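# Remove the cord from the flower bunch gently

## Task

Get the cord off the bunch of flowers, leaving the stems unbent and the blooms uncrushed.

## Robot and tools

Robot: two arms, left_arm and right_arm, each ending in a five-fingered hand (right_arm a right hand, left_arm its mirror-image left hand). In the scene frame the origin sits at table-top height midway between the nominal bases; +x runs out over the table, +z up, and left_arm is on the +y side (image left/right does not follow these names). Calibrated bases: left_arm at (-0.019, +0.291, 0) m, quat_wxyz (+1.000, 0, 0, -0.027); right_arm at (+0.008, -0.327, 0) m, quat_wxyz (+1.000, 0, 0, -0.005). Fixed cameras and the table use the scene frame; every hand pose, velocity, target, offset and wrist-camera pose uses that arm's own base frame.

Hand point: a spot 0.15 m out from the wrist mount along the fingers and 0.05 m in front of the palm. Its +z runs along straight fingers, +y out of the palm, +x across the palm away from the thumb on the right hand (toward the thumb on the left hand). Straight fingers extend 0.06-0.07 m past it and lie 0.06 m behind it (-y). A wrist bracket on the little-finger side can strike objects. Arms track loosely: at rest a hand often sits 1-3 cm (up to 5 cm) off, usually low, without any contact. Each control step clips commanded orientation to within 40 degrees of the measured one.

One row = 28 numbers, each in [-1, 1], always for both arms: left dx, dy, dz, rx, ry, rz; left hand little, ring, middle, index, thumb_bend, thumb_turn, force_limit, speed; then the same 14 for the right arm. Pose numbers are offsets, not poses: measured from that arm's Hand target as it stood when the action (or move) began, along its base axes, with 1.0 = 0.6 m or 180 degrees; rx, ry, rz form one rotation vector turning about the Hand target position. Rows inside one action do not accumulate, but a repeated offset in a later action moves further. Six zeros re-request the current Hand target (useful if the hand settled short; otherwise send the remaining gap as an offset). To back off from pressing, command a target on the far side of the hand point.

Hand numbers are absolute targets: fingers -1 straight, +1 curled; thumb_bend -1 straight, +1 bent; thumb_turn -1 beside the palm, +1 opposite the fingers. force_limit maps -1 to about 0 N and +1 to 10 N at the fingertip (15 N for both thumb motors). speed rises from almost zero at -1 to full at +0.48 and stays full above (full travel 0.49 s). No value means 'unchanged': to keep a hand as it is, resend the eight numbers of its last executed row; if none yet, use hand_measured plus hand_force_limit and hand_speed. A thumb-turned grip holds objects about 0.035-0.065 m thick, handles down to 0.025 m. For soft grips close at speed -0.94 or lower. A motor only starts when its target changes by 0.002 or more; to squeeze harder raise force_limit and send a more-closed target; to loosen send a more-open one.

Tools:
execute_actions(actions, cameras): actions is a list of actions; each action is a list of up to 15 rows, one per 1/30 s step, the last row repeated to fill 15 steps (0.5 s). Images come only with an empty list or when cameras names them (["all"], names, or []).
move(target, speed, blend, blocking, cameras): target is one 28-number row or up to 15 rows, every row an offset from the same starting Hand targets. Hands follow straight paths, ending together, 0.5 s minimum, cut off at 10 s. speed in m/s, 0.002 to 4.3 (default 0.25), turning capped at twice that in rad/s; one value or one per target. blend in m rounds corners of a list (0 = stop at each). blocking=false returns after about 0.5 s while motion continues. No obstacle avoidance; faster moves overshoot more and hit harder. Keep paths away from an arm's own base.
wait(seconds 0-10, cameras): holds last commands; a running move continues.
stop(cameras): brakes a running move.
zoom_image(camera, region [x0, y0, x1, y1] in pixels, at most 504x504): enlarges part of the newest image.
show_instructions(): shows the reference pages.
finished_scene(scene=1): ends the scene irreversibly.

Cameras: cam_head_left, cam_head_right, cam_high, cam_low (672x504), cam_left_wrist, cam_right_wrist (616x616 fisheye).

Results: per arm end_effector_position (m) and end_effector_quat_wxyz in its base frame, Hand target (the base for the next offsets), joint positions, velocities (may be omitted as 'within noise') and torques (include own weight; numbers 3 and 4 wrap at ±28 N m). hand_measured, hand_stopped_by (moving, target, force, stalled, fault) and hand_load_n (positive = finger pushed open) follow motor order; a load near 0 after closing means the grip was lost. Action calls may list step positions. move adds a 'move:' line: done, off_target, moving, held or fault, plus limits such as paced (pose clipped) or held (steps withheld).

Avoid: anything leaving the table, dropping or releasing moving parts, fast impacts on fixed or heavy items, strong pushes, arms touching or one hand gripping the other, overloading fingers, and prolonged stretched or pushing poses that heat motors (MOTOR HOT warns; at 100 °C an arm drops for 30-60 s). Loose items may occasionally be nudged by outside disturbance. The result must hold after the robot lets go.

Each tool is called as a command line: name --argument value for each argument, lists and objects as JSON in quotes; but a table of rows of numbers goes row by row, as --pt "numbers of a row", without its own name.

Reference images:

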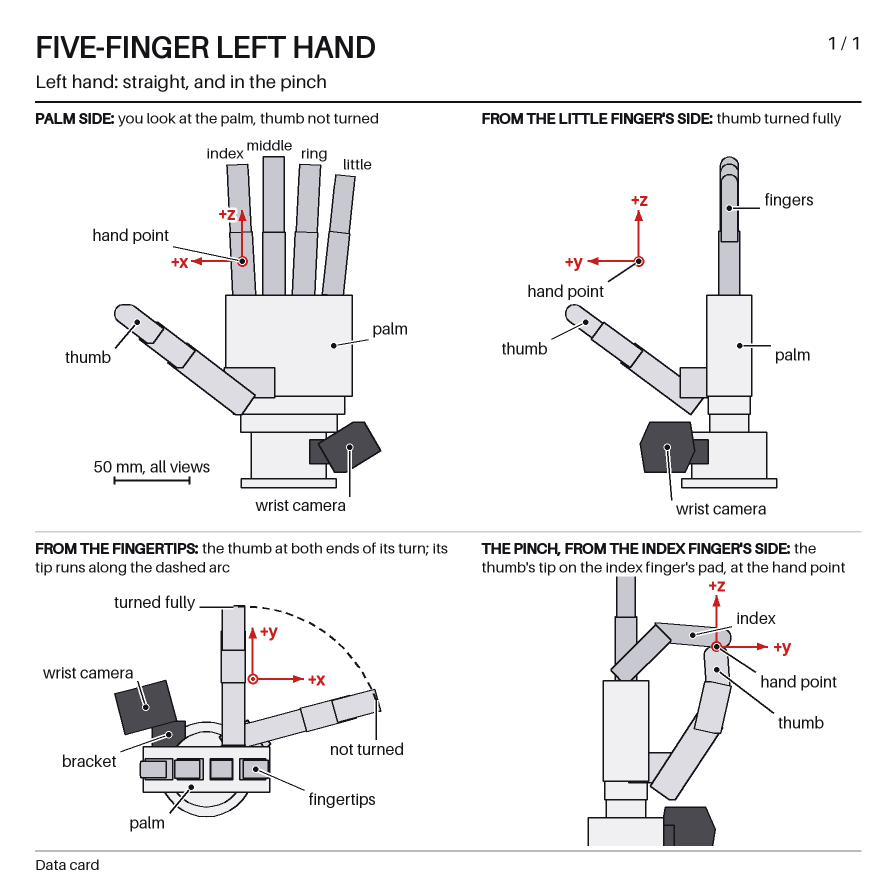

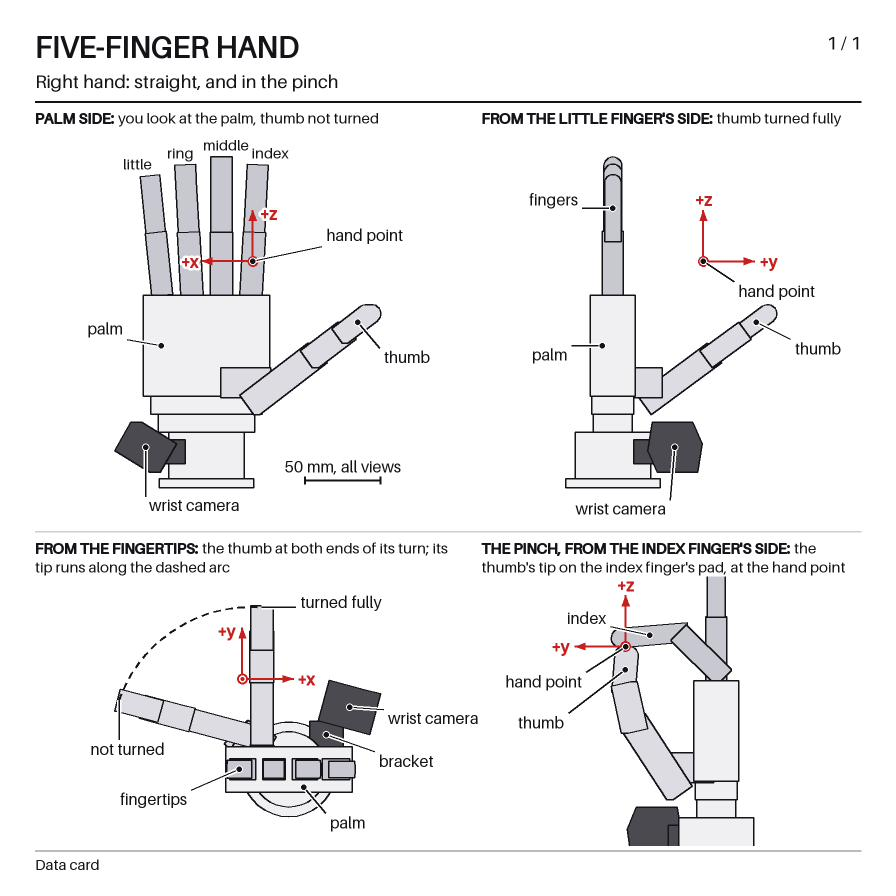

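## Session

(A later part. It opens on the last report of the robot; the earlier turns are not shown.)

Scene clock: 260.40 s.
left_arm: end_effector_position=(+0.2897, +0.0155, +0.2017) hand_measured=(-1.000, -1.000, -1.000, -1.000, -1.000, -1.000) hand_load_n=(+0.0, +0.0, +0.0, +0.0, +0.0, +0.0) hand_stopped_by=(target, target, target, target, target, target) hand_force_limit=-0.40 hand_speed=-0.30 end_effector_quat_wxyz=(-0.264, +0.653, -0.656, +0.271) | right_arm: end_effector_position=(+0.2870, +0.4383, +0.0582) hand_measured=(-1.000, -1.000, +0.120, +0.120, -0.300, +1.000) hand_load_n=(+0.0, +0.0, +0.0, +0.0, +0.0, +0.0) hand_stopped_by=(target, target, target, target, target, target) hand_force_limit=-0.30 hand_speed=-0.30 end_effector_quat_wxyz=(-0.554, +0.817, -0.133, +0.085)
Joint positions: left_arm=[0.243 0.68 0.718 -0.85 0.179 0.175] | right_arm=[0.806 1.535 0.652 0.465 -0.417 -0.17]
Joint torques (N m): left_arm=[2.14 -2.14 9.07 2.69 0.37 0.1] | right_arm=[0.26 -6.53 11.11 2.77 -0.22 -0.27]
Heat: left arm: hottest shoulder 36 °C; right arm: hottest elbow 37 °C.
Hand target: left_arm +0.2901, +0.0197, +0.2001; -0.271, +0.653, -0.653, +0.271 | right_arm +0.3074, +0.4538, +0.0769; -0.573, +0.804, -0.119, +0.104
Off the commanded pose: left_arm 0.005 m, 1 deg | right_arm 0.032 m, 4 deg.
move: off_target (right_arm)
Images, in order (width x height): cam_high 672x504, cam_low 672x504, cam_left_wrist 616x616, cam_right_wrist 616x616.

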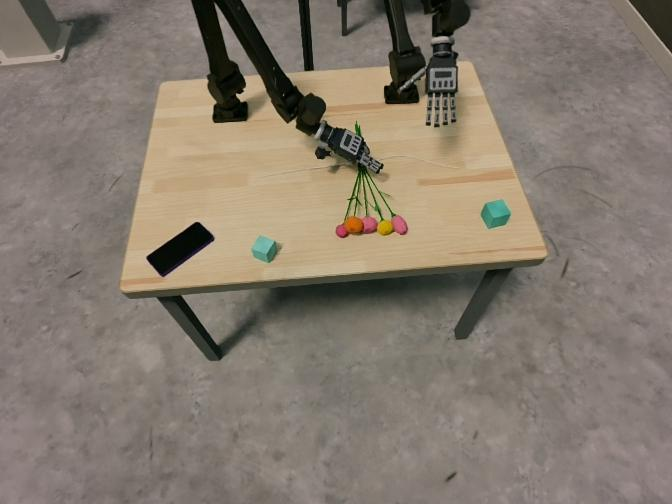

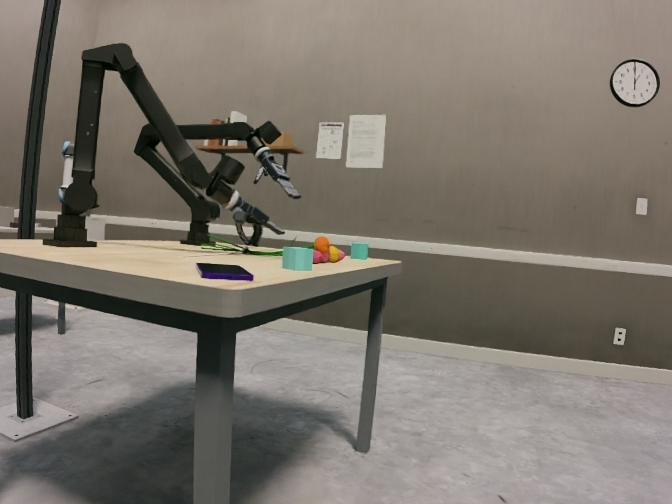

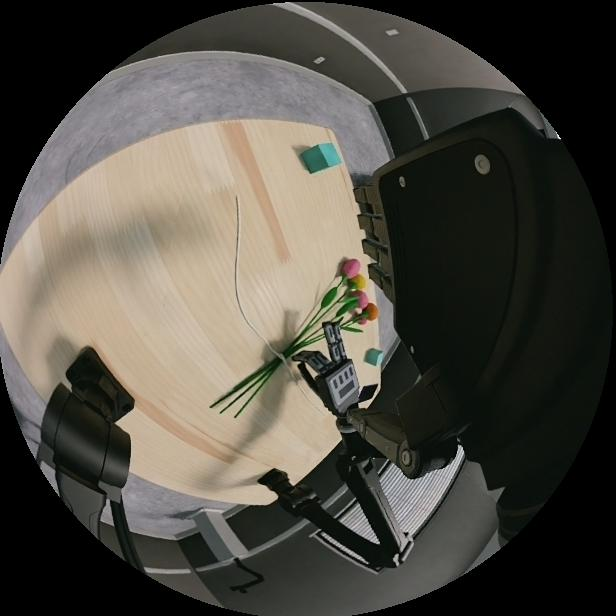

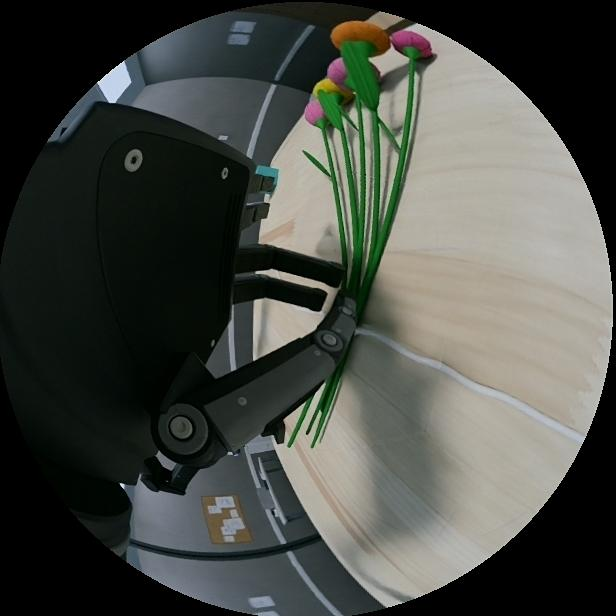

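move --target '[0,0,0,0,0,0,-1,-1,-1,-1,-1,-1,-0.4,-0.3,0.0,0.017,-0.025,0,0,0,-1,-1,0.12,0.12,-0.3,1,-0.3,-0.3]' --cameras '["cam_high","cam_low","cam_left_wrist","cam_right_wrist"]' --speed 0.1

zoom_image --camera "cam_right_wrist" --region '[300, 220, 440, 360]'

zoom_image --camera "cam_left_wrist" --region '[250, 320, 330, 400]'

zoom_image --camera "cam_low" --region '[200, 190, 300, 270]'

Scene clock: 264.63 s.
left_arm: end_effector_position=(+0.2897, +0.0155, +0.2017) hand_measured=(-1.000, -1.000, -1.000, -1.000, -1.000, -1.000) hand_load_n=(+0.0, -0.5, +0.0, +0.0, +0.0, +0.0) hand_stopped_by=(target, target, target, target, target, target) hand_force_limit=-0.40 hand_speed=-0.30 end_effector_quat_wxyz=(-0.264, +0.653, -0.656, +0.271) | right_arm: end_effector_position=(+0.2942, +0.4438, +0.0448) hand_measured=(-1.000, -1.000, +0.120, +0.120, -0.300, +1.000) hand_load_n=(+0.0, +0.0, +0.0, +0.0, +0.0, +0.0) hand_stopped_by=(target, target, target, target, target, target) hand_force_limit=-0.30 hand_speed=-0.30 end_effector_quat_wxyz=(-0.555, +0.816, -0.134, +0.090)
Joint positions: left_arm=[0.243 0.68 0.718 -0.85 0.179 0.175] | right_arm=[0.806 1.59 0.662 0.515 -0.409 -0.17]
Joint torques (N m): left_arm=[1.38 -1.79 9.11 2.59 0.32 0.07] | right_arm=[2.14 -6.71 10.69 2.73 0.12 -0.1]
Heat: left arm: hottest shoulder 36 °C; right arm: hottest elbow 37 °C.
Hand target: left_arm +0.2901, +0.0197, +0.2001; -0.271, +0.653, -0.653, +0.271 | right_arm +0.3074, +0.4640, +0.0620; -0.573, +0.804, -0.119, +0.104
Off the commanded pose: left_arm 0.005 m, 1 deg | right_arm 0.030 m, 3 deg.
move: off_target (right_arm)
Images, in order (width x height): cam_high 672x504, cam_low 672x504, cam_left_wrist 616x616, cam_right_wrist 616x616.

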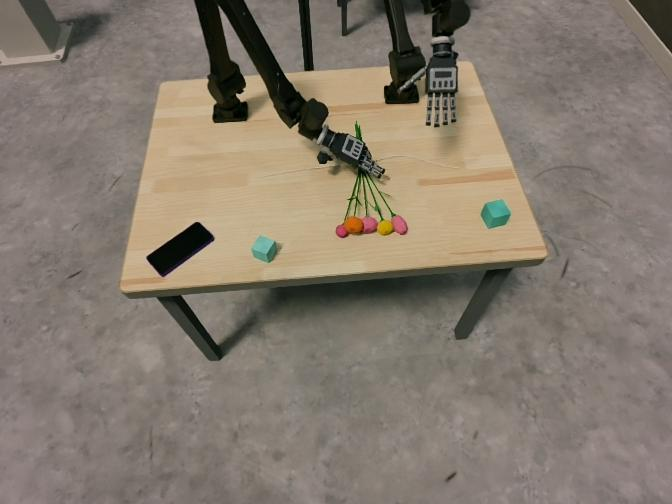

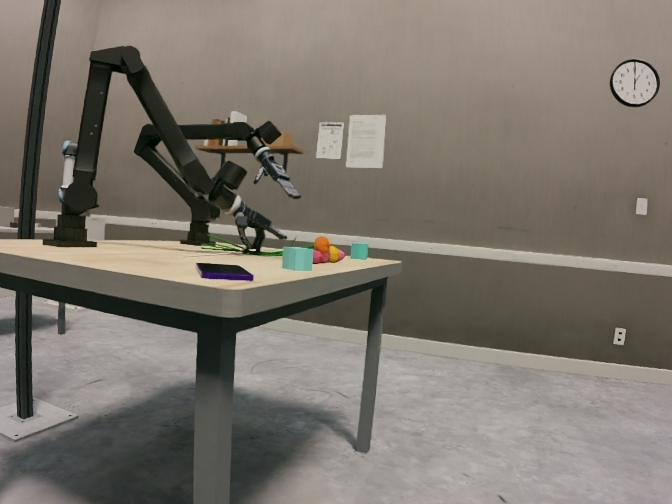

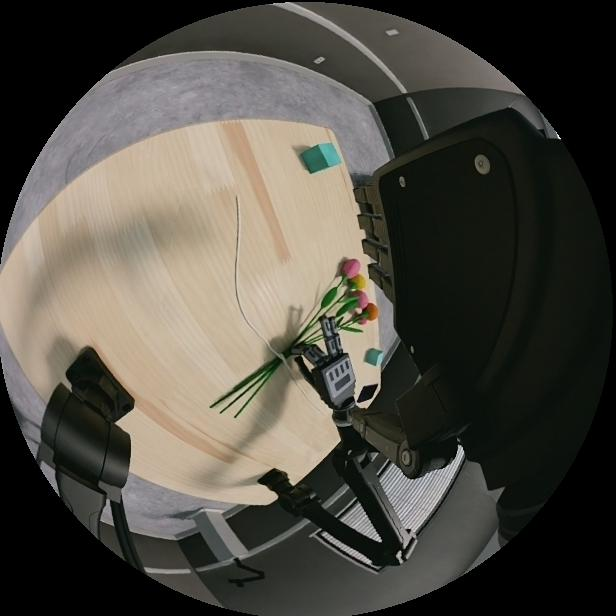

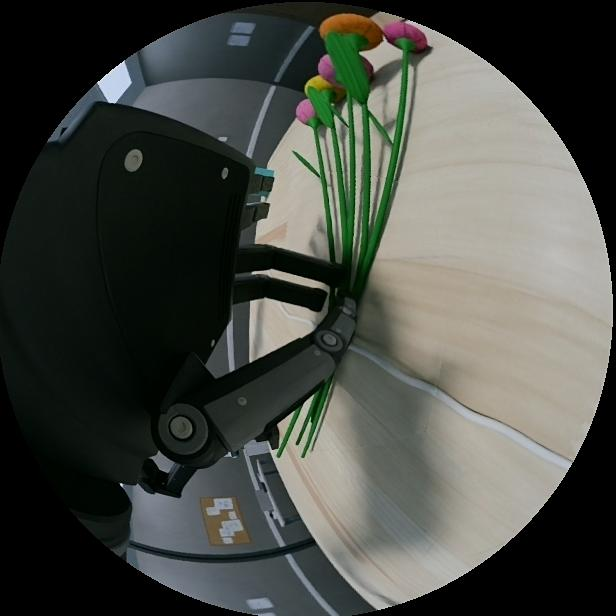

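Scaled by 3.600 from the camera's 616x616 image, which has a finer 880x880 frame.

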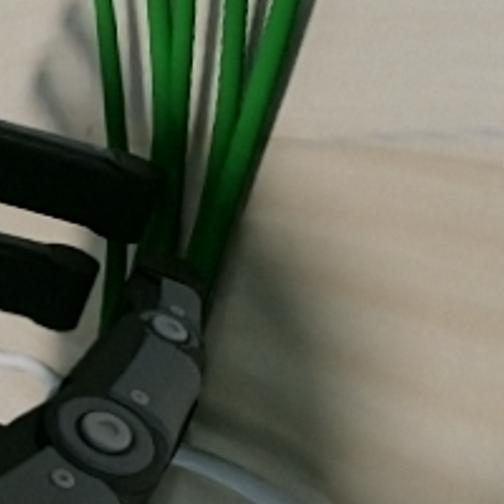

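Scaled by 6.300 from the camera's 616x616 image, which has a finer 880x880 frame.

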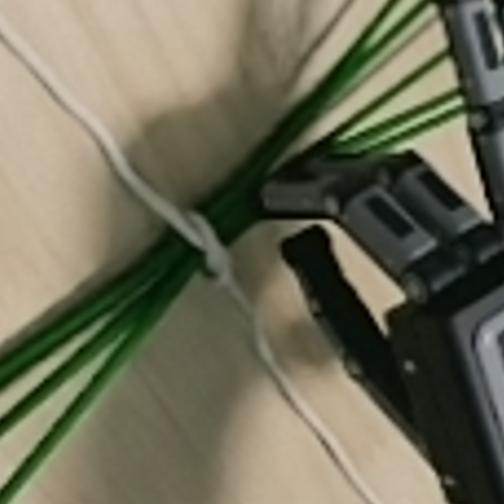

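Scaled by 5.040 from the camera's 672x504 image, which has a finer 960x720 frame.

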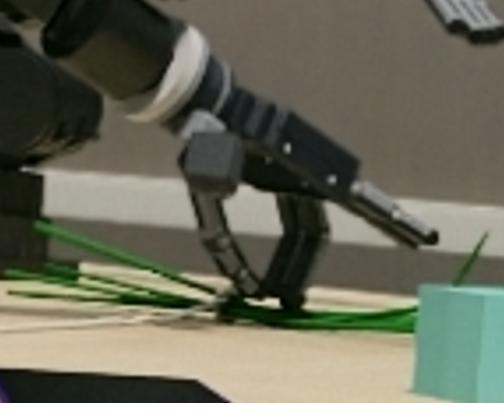

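move --target '[0,0,0,0,0,0,-1,-1,-1,-1,-1,-1,-0.4,-0.3,-0.005,0.0,-0.018,0,0,0,-1,-1,0.12,0.12,-0.3,1,-0.3,-0.3]' --cameras '["cam_high","cam_low","cam_left_wrist","cam_right_wrist"]' --speed 0.1

zoom_image --camera "cam_right_wrist" --region '[300, 220, 440, 360]'

zoom_image --camera "cam_left_wrist" --region '[260, 320, 320, 380]'

zoom_image --camera "cam_low" --region '[220, 210, 280, 260]'

Scene clock: 269.47 s.
left_arm: end_effector_position=(+0.2897, +0.0155, +0.2017) hand_measured=(-1.000, -1.000, -1.000, -1.000, -1.000, -1.000) hand_load_n=(+0.0, +0.0, +0.0, +0.0, +0.0, +0.0) hand_stopped_by=(target, target, target, target, target, target) hand_force_limit=-0.40 hand_speed=-0.30 end_effector_quat_wxyz=(-0.264, +0.653, -0.656, +0.271) | right_arm: end_effector_position=(+0.2958, +0.4482, +0.0415) hand_measured=(-1.000, -1.000, +0.120, +0.120, -0.300, +1.000) hand_load_n=(+0.0, +0.0, -0.5, +0.0, +0.0, +0.0) hand_stopped_by=(target, target, target, target, target, target) hand_force_limit=-0.30 hand_speed=-0.30 end_effector_quat_wxyz=(-0.561, +0.812, -0.130, +0.095)
Joint positions: left_arm=[0.243 0.68 0.718 -0.85 0.179 0.175] | right_arm=[0.811 1.613 0.662 0.556 -0.404 -0.17]
Joint torques (N m): left_arm=[2.08 -2.67 9.33 2.71 0.32 0.06] | right_arm=[1.85 -6.48 9.47 2.63 0.17 -0.13]
Heat: left arm: hottest shoulder 36 °C; right arm: hottest elbow 38 °C.
Hand target: left_arm +0.2901, +0.0197, +0.2001; -0.271, +0.653, -0.653, +0.271 | right_arm +0.3044, +0.4640, +0.0511; -0.573, +0.804, -0.119, +0.104
Off the commanded pose: left_arm 0.005 m, 1 deg | right_arm 0.020 m, 2 deg.
move: off_target (right_arm)
Images, in order (width x height): cam_high 672x504, cam_low 672x504, cam_left_wrist 616x616, cam_right_wrist 616x616.

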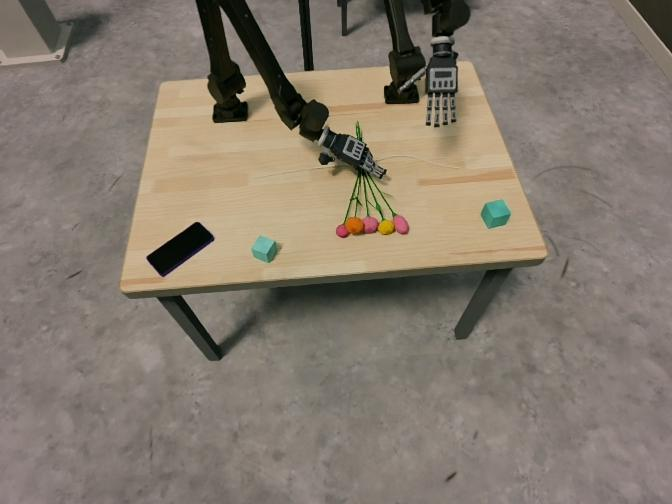

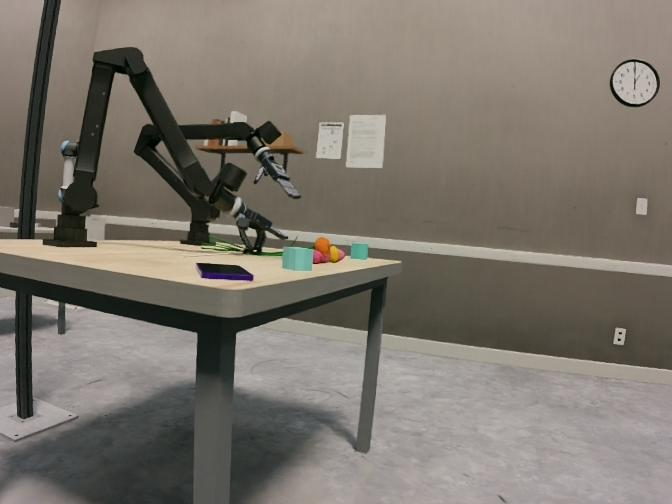

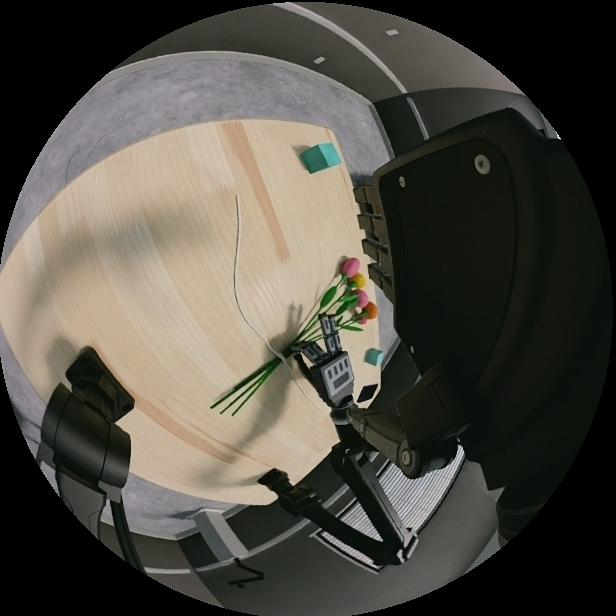

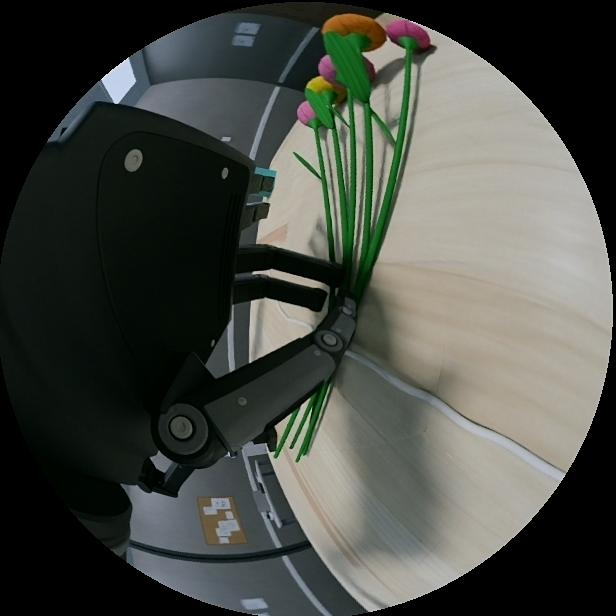

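Scaled by 3.600 from the camera's 616x616 image, which has a finer 880x880 frame.

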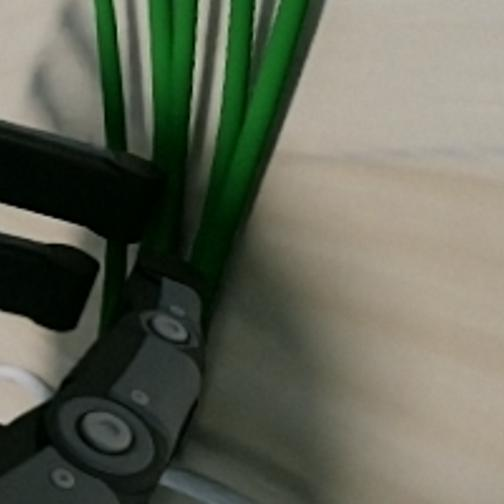

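Scaled by 8.400 from the camera's 616x616 image, which has a finer 880x880 frame.

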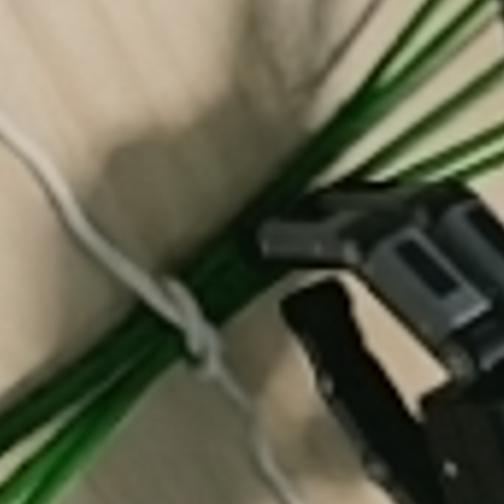

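Scaled by 8.400 from the camera's 672x504 image, which has a finer 960x720 frame.

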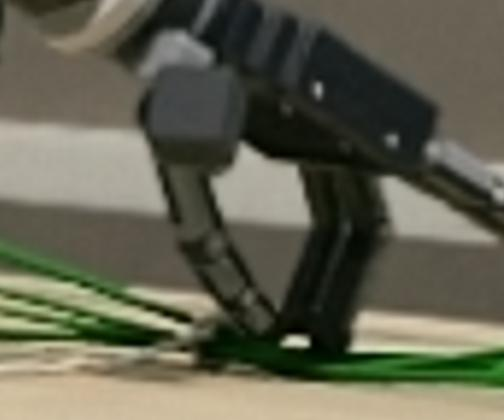

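move --pt "0 0 0 0 0 0 -1 -1 -1 -1 -1 -1 -0.4 -0.3 0 0.0 0 0 0 0 -1 -1 0 0 -0.35 1 -0.3 -0.3" --pt "0 0 0 0 0 0 -1 -1 -1 -1 -1 -1 -0.4 -0.3 -0.005 0.0 -0.022 0 0 0 -1 -1 0 0 -0.35 1 -0.3 -0.3" --cameras '["cam_high","cam_low","cam_left_wrist","cam_right_wrist"]' --speed 0.1

zoom_image --camera "cam_right_wrist" --region '[300, 220, 440, 360]'

zoom_image --camera "cam_left_wrist" --region '[260, 320, 320, 380]'

zoom_image --camera "cam_low" --region '[220, 210, 280, 260]'

Scene clock: 275.67 s.
left_arm: end_effector_position=(+0.2897, +0.0155, +0.2017) hand_measured=(-1.000, -1.000, -1.000, -1.000, -1.000, -1.000) hand_load_n=(+0.0, +0.0, +0.0, +0.0, +0.0, +0.0) hand_stopped_by=(target, target, target, target, target, target) hand_force_limit=-0.40 hand_speed=-0.30 end_effector_quat_wxyz=(-0.264, +0.653, -0.656, +0.271) | right_arm: end_effector_position=(+0.2969, +0.4527, +0.0342) hand_measured=(-1.000, -1.000, +0.000, +0.000, -0.350, +1.000) hand_load_n=(+0.0, +0.0, +0.0, +0.0, +0.0, +0.0) hand_stopped_by=(target, target, target, target, target, target) hand_force_limit=-0.30 hand_speed=-0.30 end_effector_quat_wxyz=(-0.565, +0.809, -0.127, +0.098)
Joint positions: left_arm=[0.243 0.68 0.718 -0.85 0.179 0.175] | right_arm=[0.816 1.645 0.662 0.603 -0.4 -0.17]
Joint torques (N m): left_arm=[1.85 -2.61 9.26 2.66 0.34 0.08] | right_arm=[2.32 -6.42 7.9 2.41 0.19 -0.1]
Heat: left arm: hottest shoulder 36 °C; right arm: hottest elbow 38 °C.
Hand target: left_arm +0.2901, +0.0197, +0.2001; -0.271, +0.653, -0.653, +0.271 | right_arm +0.3013, +0.4641, +0.0378; -0.573, +0.804, -0.119, +0.104
Off the commanded pose: left_arm 0.005 m, 1 deg | right_arm 0.013 m, 2 deg.
move: off_target (right_arm)
Images, in order (width x height): cam_high 672x504, cam_low 672x504, cam_left_wrist 616x616, cam_right_wrist 616x616.

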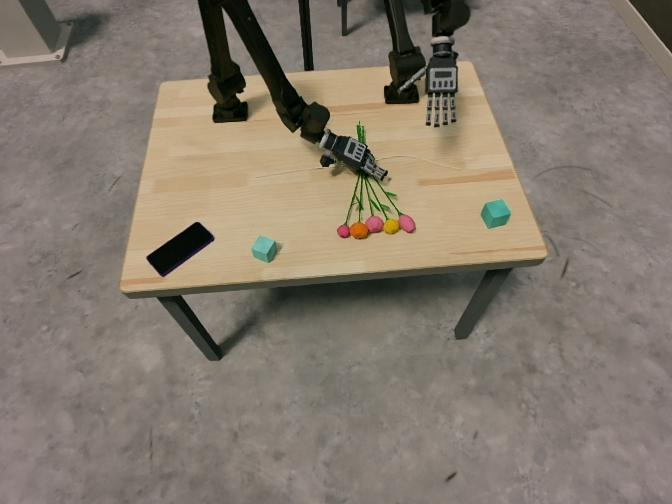

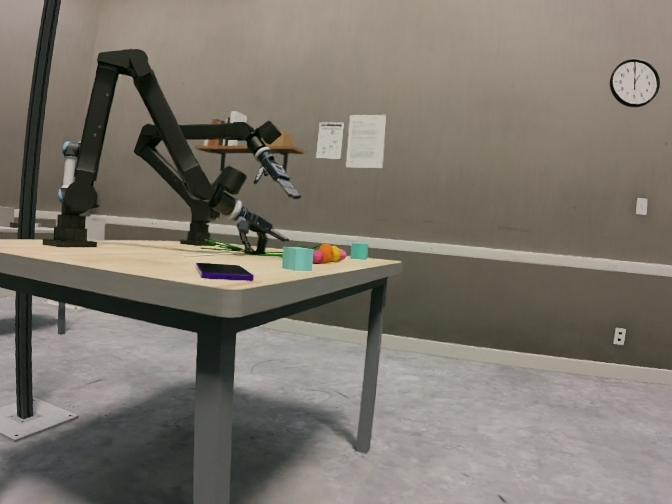

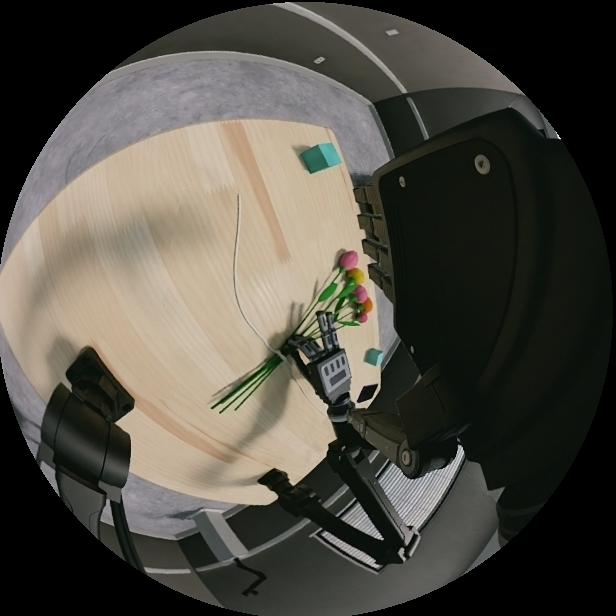

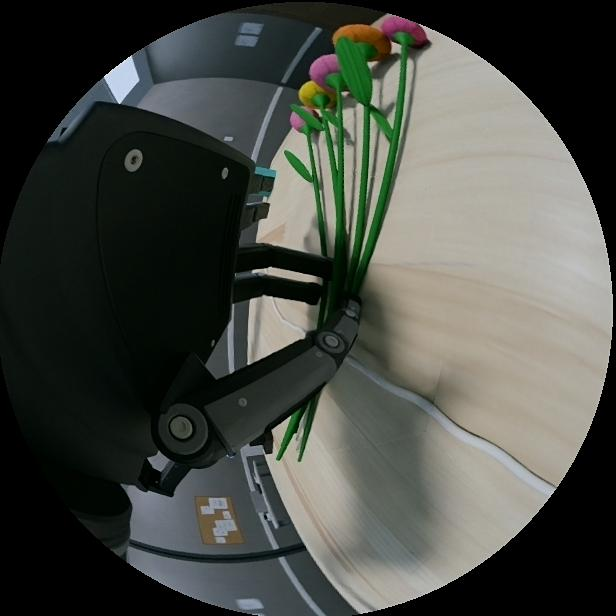

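Scaled by 3.600 from the camera's 616x616 image, which has a finer 880x880 frame.

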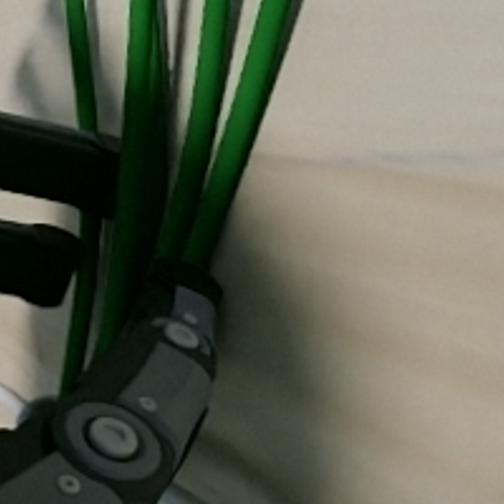

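Scaled by 8.400 from the camera's 616x616 image, which has a finer 880x880 frame.

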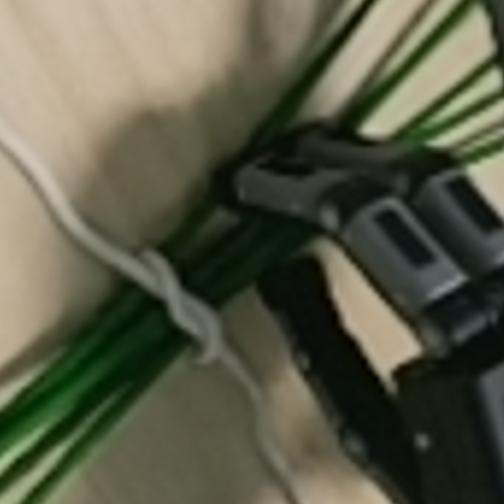

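Scaled by 8.400 from the camera's 672x504 image, which has a finer 960x720 frame.

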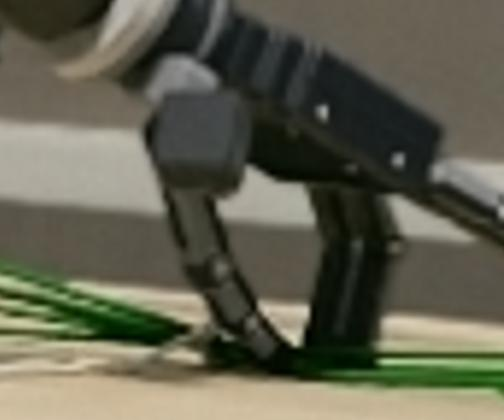

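move --pt "0 0 0 0 0 0 -1 -1 -1 -1 -1 -1 -0.4 -0.3 0 0.0 0.04 0 0 0 -1 -1 0 0 -0.35 1 -0.3 -0.3" --pt "0 0 0 0 0 0 -1 -1 -1 -1 -1 -1 -0.4 -0.3 -0.01 0.018 0.035 0 0 0 -1 -1 0 0 -0.35 1 -0.3 -0.3" --cameras '["cam_high","cam_low","cam_left_wrist","cam_right_wrist"]' --speed 0.1

zoom_image --camera "cam_right_wrist" --region '[300, 220, 440, 360]'

zoom_image --camera "cam_left_wrist" --region '[260, 320, 320, 380]'

Scene clock: 281.13 s.
left_arm: end_effector_position=(+0.2897, +0.0155, +0.2017) hand_measured=(-1.000, -1.000, -1.000, -1.000, -1.000, -1.000) hand_load_n=(+0.0, +0.0, +0.0, +0.0, +0.0, +0.0) hand_stopped_by=(target, target, target, target, target, target) hand_force_limit=-0.40 hand_speed=-0.30 end_effector_quat_wxyz=(-0.264, +0.653, -0.656, +0.271) | right_arm: end_effector_position=(+0.2856, +0.4560, +0.0370) hand_measured=(-1.000, -1.000, +0.000, +0.000, -0.350, +1.000) hand_load_n=(+0.0, +0.0, -0.5, +0.0, +0.0, +0.0) hand_stopped_by=(target, target, target, target, target, target) hand_force_limit=-0.30 hand_speed=-0.30 end_effector_quat_wxyz=(-0.556, +0.816, -0.127, +0.096)
Joint positions: left_arm=[0.243 0.68 0.718 -0.85 0.179 0.175] | right_arm=[0.845 1.619 0.662 0.555 -0.372 -0.17]
Joint torques (N m): left_arm=[2.55 -2.2 9.06 2.66 0.3 0.02] | right_arm=[1.96 -8.23 10.33 2.04 0.11 0.06]
Heat: left arm: hottest shoulder 36 °C; right arm: hottest elbow 37 °C.
Hand target: left_arm +0.2901, +0.0197, +0.2001; -0.271, +0.653, -0.653, +0.271 | right_arm +0.2953, +0.4749, +0.0590; -0.573, +0.804, -0.119, +0.104
Off the commanded pose: left_arm 0.005 m, 1 deg | right_arm 0.030 m, 3 deg.
move: off_target (right_arm)
Images, in order (width x height): cam_high 672x504, cam_low 672x504, cam_left_wrist 616x616, cam_right_wrist 616x616.

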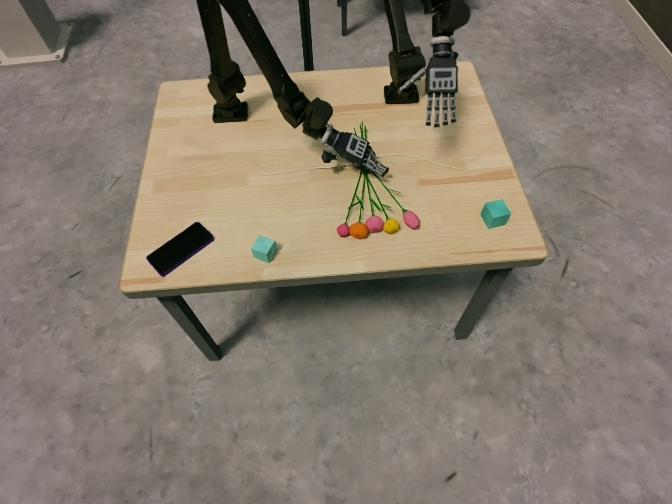

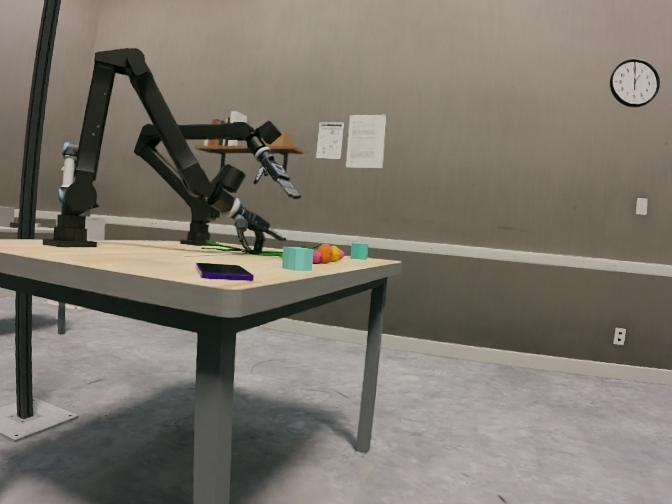

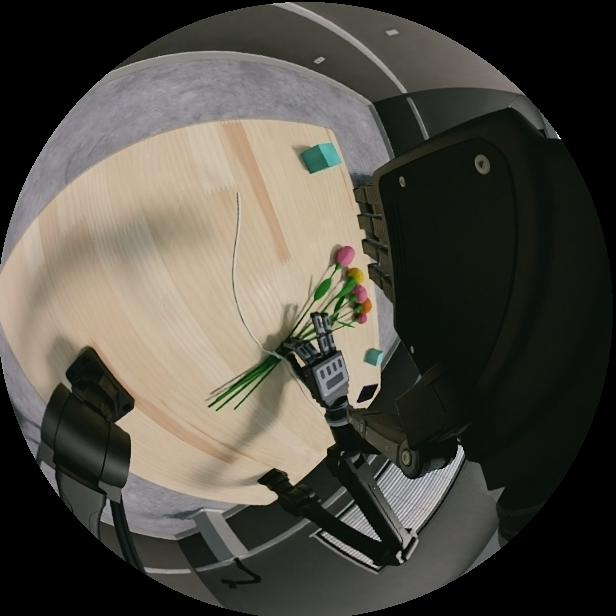

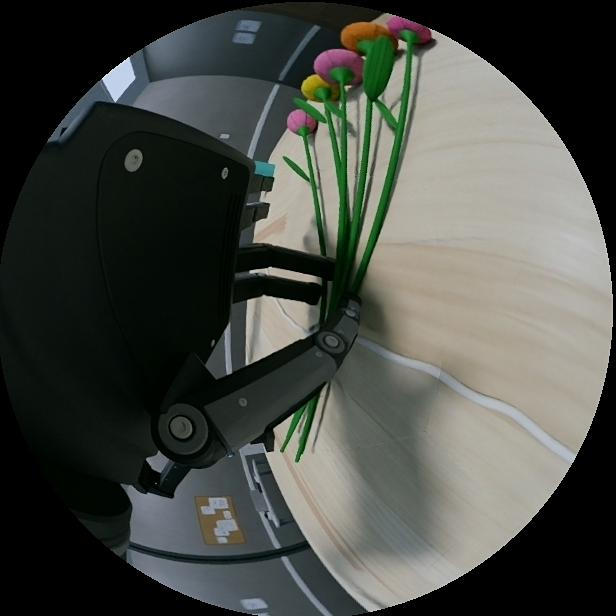

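Scaled by 3.600 from the camera's 616x616 image, which has a finer 880x880 frame.

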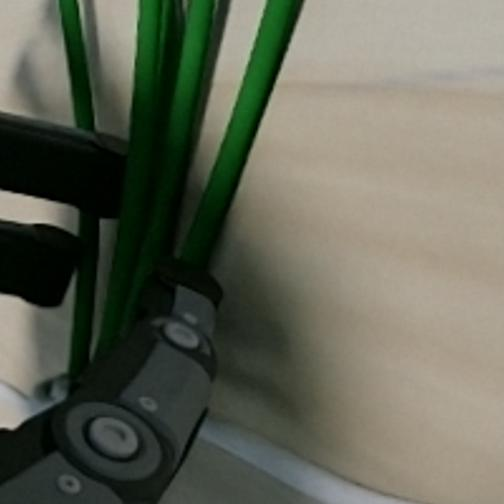

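Scaled by 8.400 from the camera's 616x616 image, which has a finer 880x880 frame.

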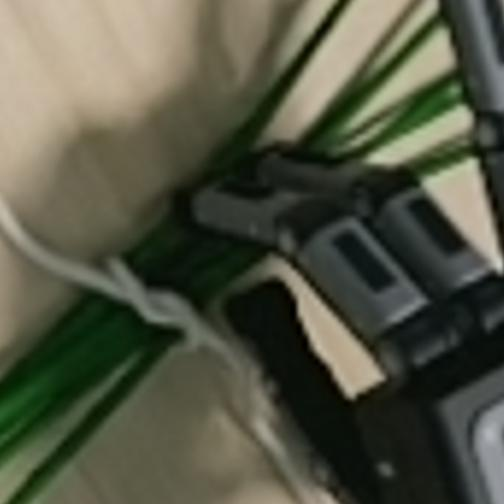

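move --target '[0,0,0,0,0,0,-1,-1,-1,-1,-1,-1,-0.4,-0.3,0,0.0,0.04,0,0,0,-1,-1,0,0,-0.35,1,-0.3,-0.3]' --cameras '["cam_high","cam_left_wrist","cam_right_wrist"]' --speed 0.1

zoom_image --camera "cam_right_wrist" --region '[300, 220, 440, 360]'

zoom_image --camera "cam_left_wrist" --region '[240, 300, 320, 380]'

zoom_image --camera "cam_high" --region '[310, 110, 410, 210]'

Scene clock: 283.90 s.
left_arm: end_effector_position=(+0.2897, +0.0155, +0.2017) hand_measured=(-1.000, -1.000, -1.000, -1.000, -1.000, -1.000) hand_load_n=(+0.0, +0.0, +0.0, +0.0, +0.0, -0.5) hand_stopped_by=(target, target, target, target, target, target) hand_force_limit=-0.40 hand_speed=-0.30 end_effector_quat_wxyz=(-0.264, +0.653, -0.656, +0.271) | right_arm: end_effector_position=(+0.2863, +0.4568, +0.0553) hand_measured=(-1.000, -1.000, +0.000, +0.000, -0.350, +1.000) hand_load_n=(+0.0, +0.0, +0.0, +0.0, +0.0, +0.0) hand_stopped_by=(target, target, target, target, target, target) hand_force_limit=-0.30 hand_speed=-0.30 end_effector_quat_wxyz=(-0.555, +0.817, -0.127, +0.095)
Joint positions: left_arm=[0.243 0.68 0.718 -0.85 0.179 0.175] | right_arm=[0.845 1.57 0.678 0.487 -0.372 -0.17]
Joint torques (N m): left_arm=[1.67 -1.96 9.18 2.71 0.32 0.08] | right_arm=[1.44 -9.47 10.51 1.65 0.14 -0.02]
Heat: left arm: hottest shoulder 36 °C; right arm: hottest elbow 38 °C.
Hand target: left_arm +0.2901, +0.0197, +0.2001; -0.271, +0.653, -0.653, +0.271 | right_arm +0.2953, +0.4750, +0.0830; -0.573, +0.804, -0.119, +0.104
Off the commanded pose: left_arm 0.005 m, 1 deg | right_arm 0.034 m, 3 deg.
move: off_target (right_arm)
Images, in order (width x height): cam_high 672x504, cam_left_wrist 616x616, cam_right_wrist 616x616.

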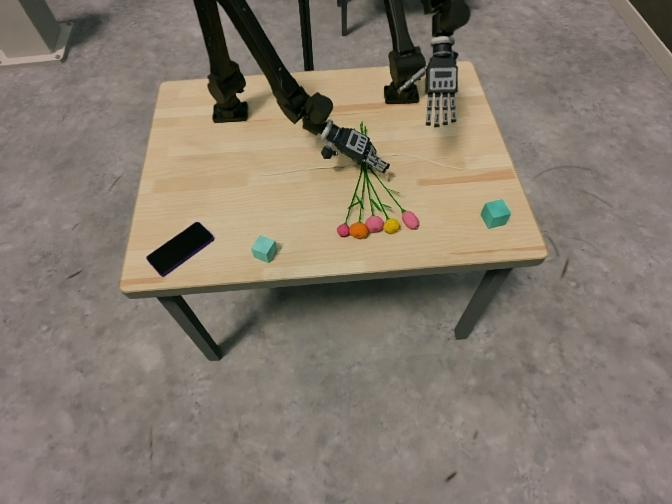

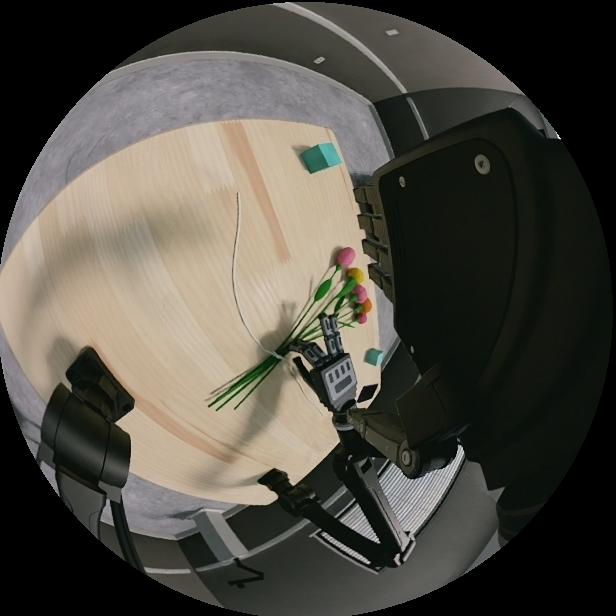

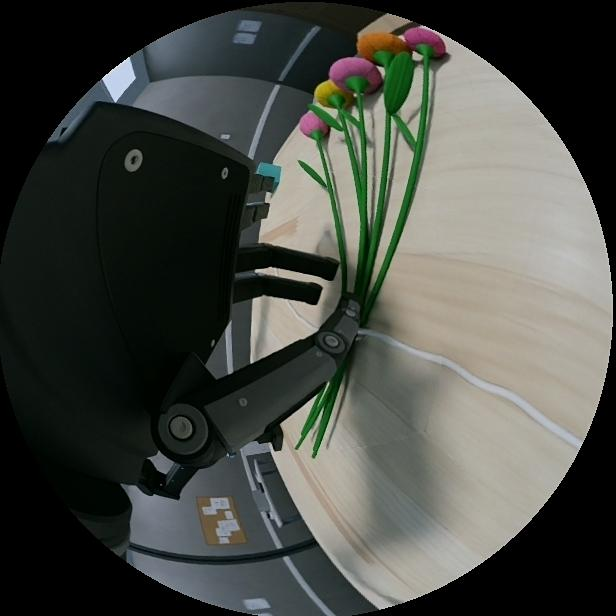

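Scaled by 3.600 from the camera's 616x616 image, which has a finer 880x880 frame.

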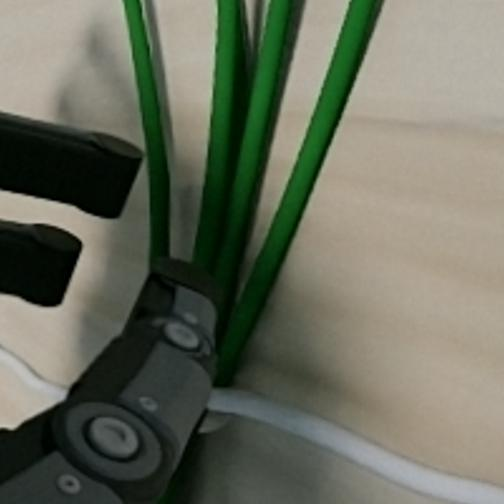

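Scaled by 6.300 from the camera's 616x616 image, which has a finer 880x880 frame.

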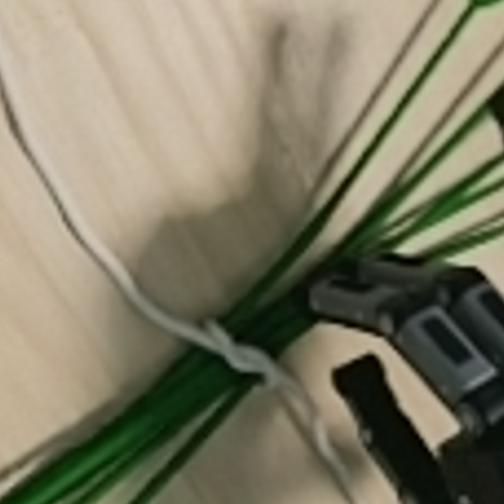

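Scaled by 5.040 from the camera's 672x504 image, which has a finer 960x720 frame.

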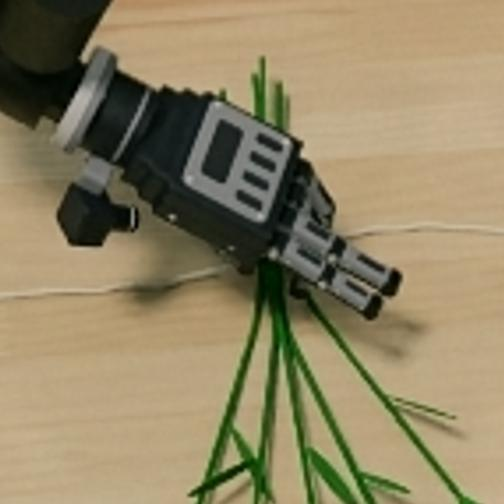

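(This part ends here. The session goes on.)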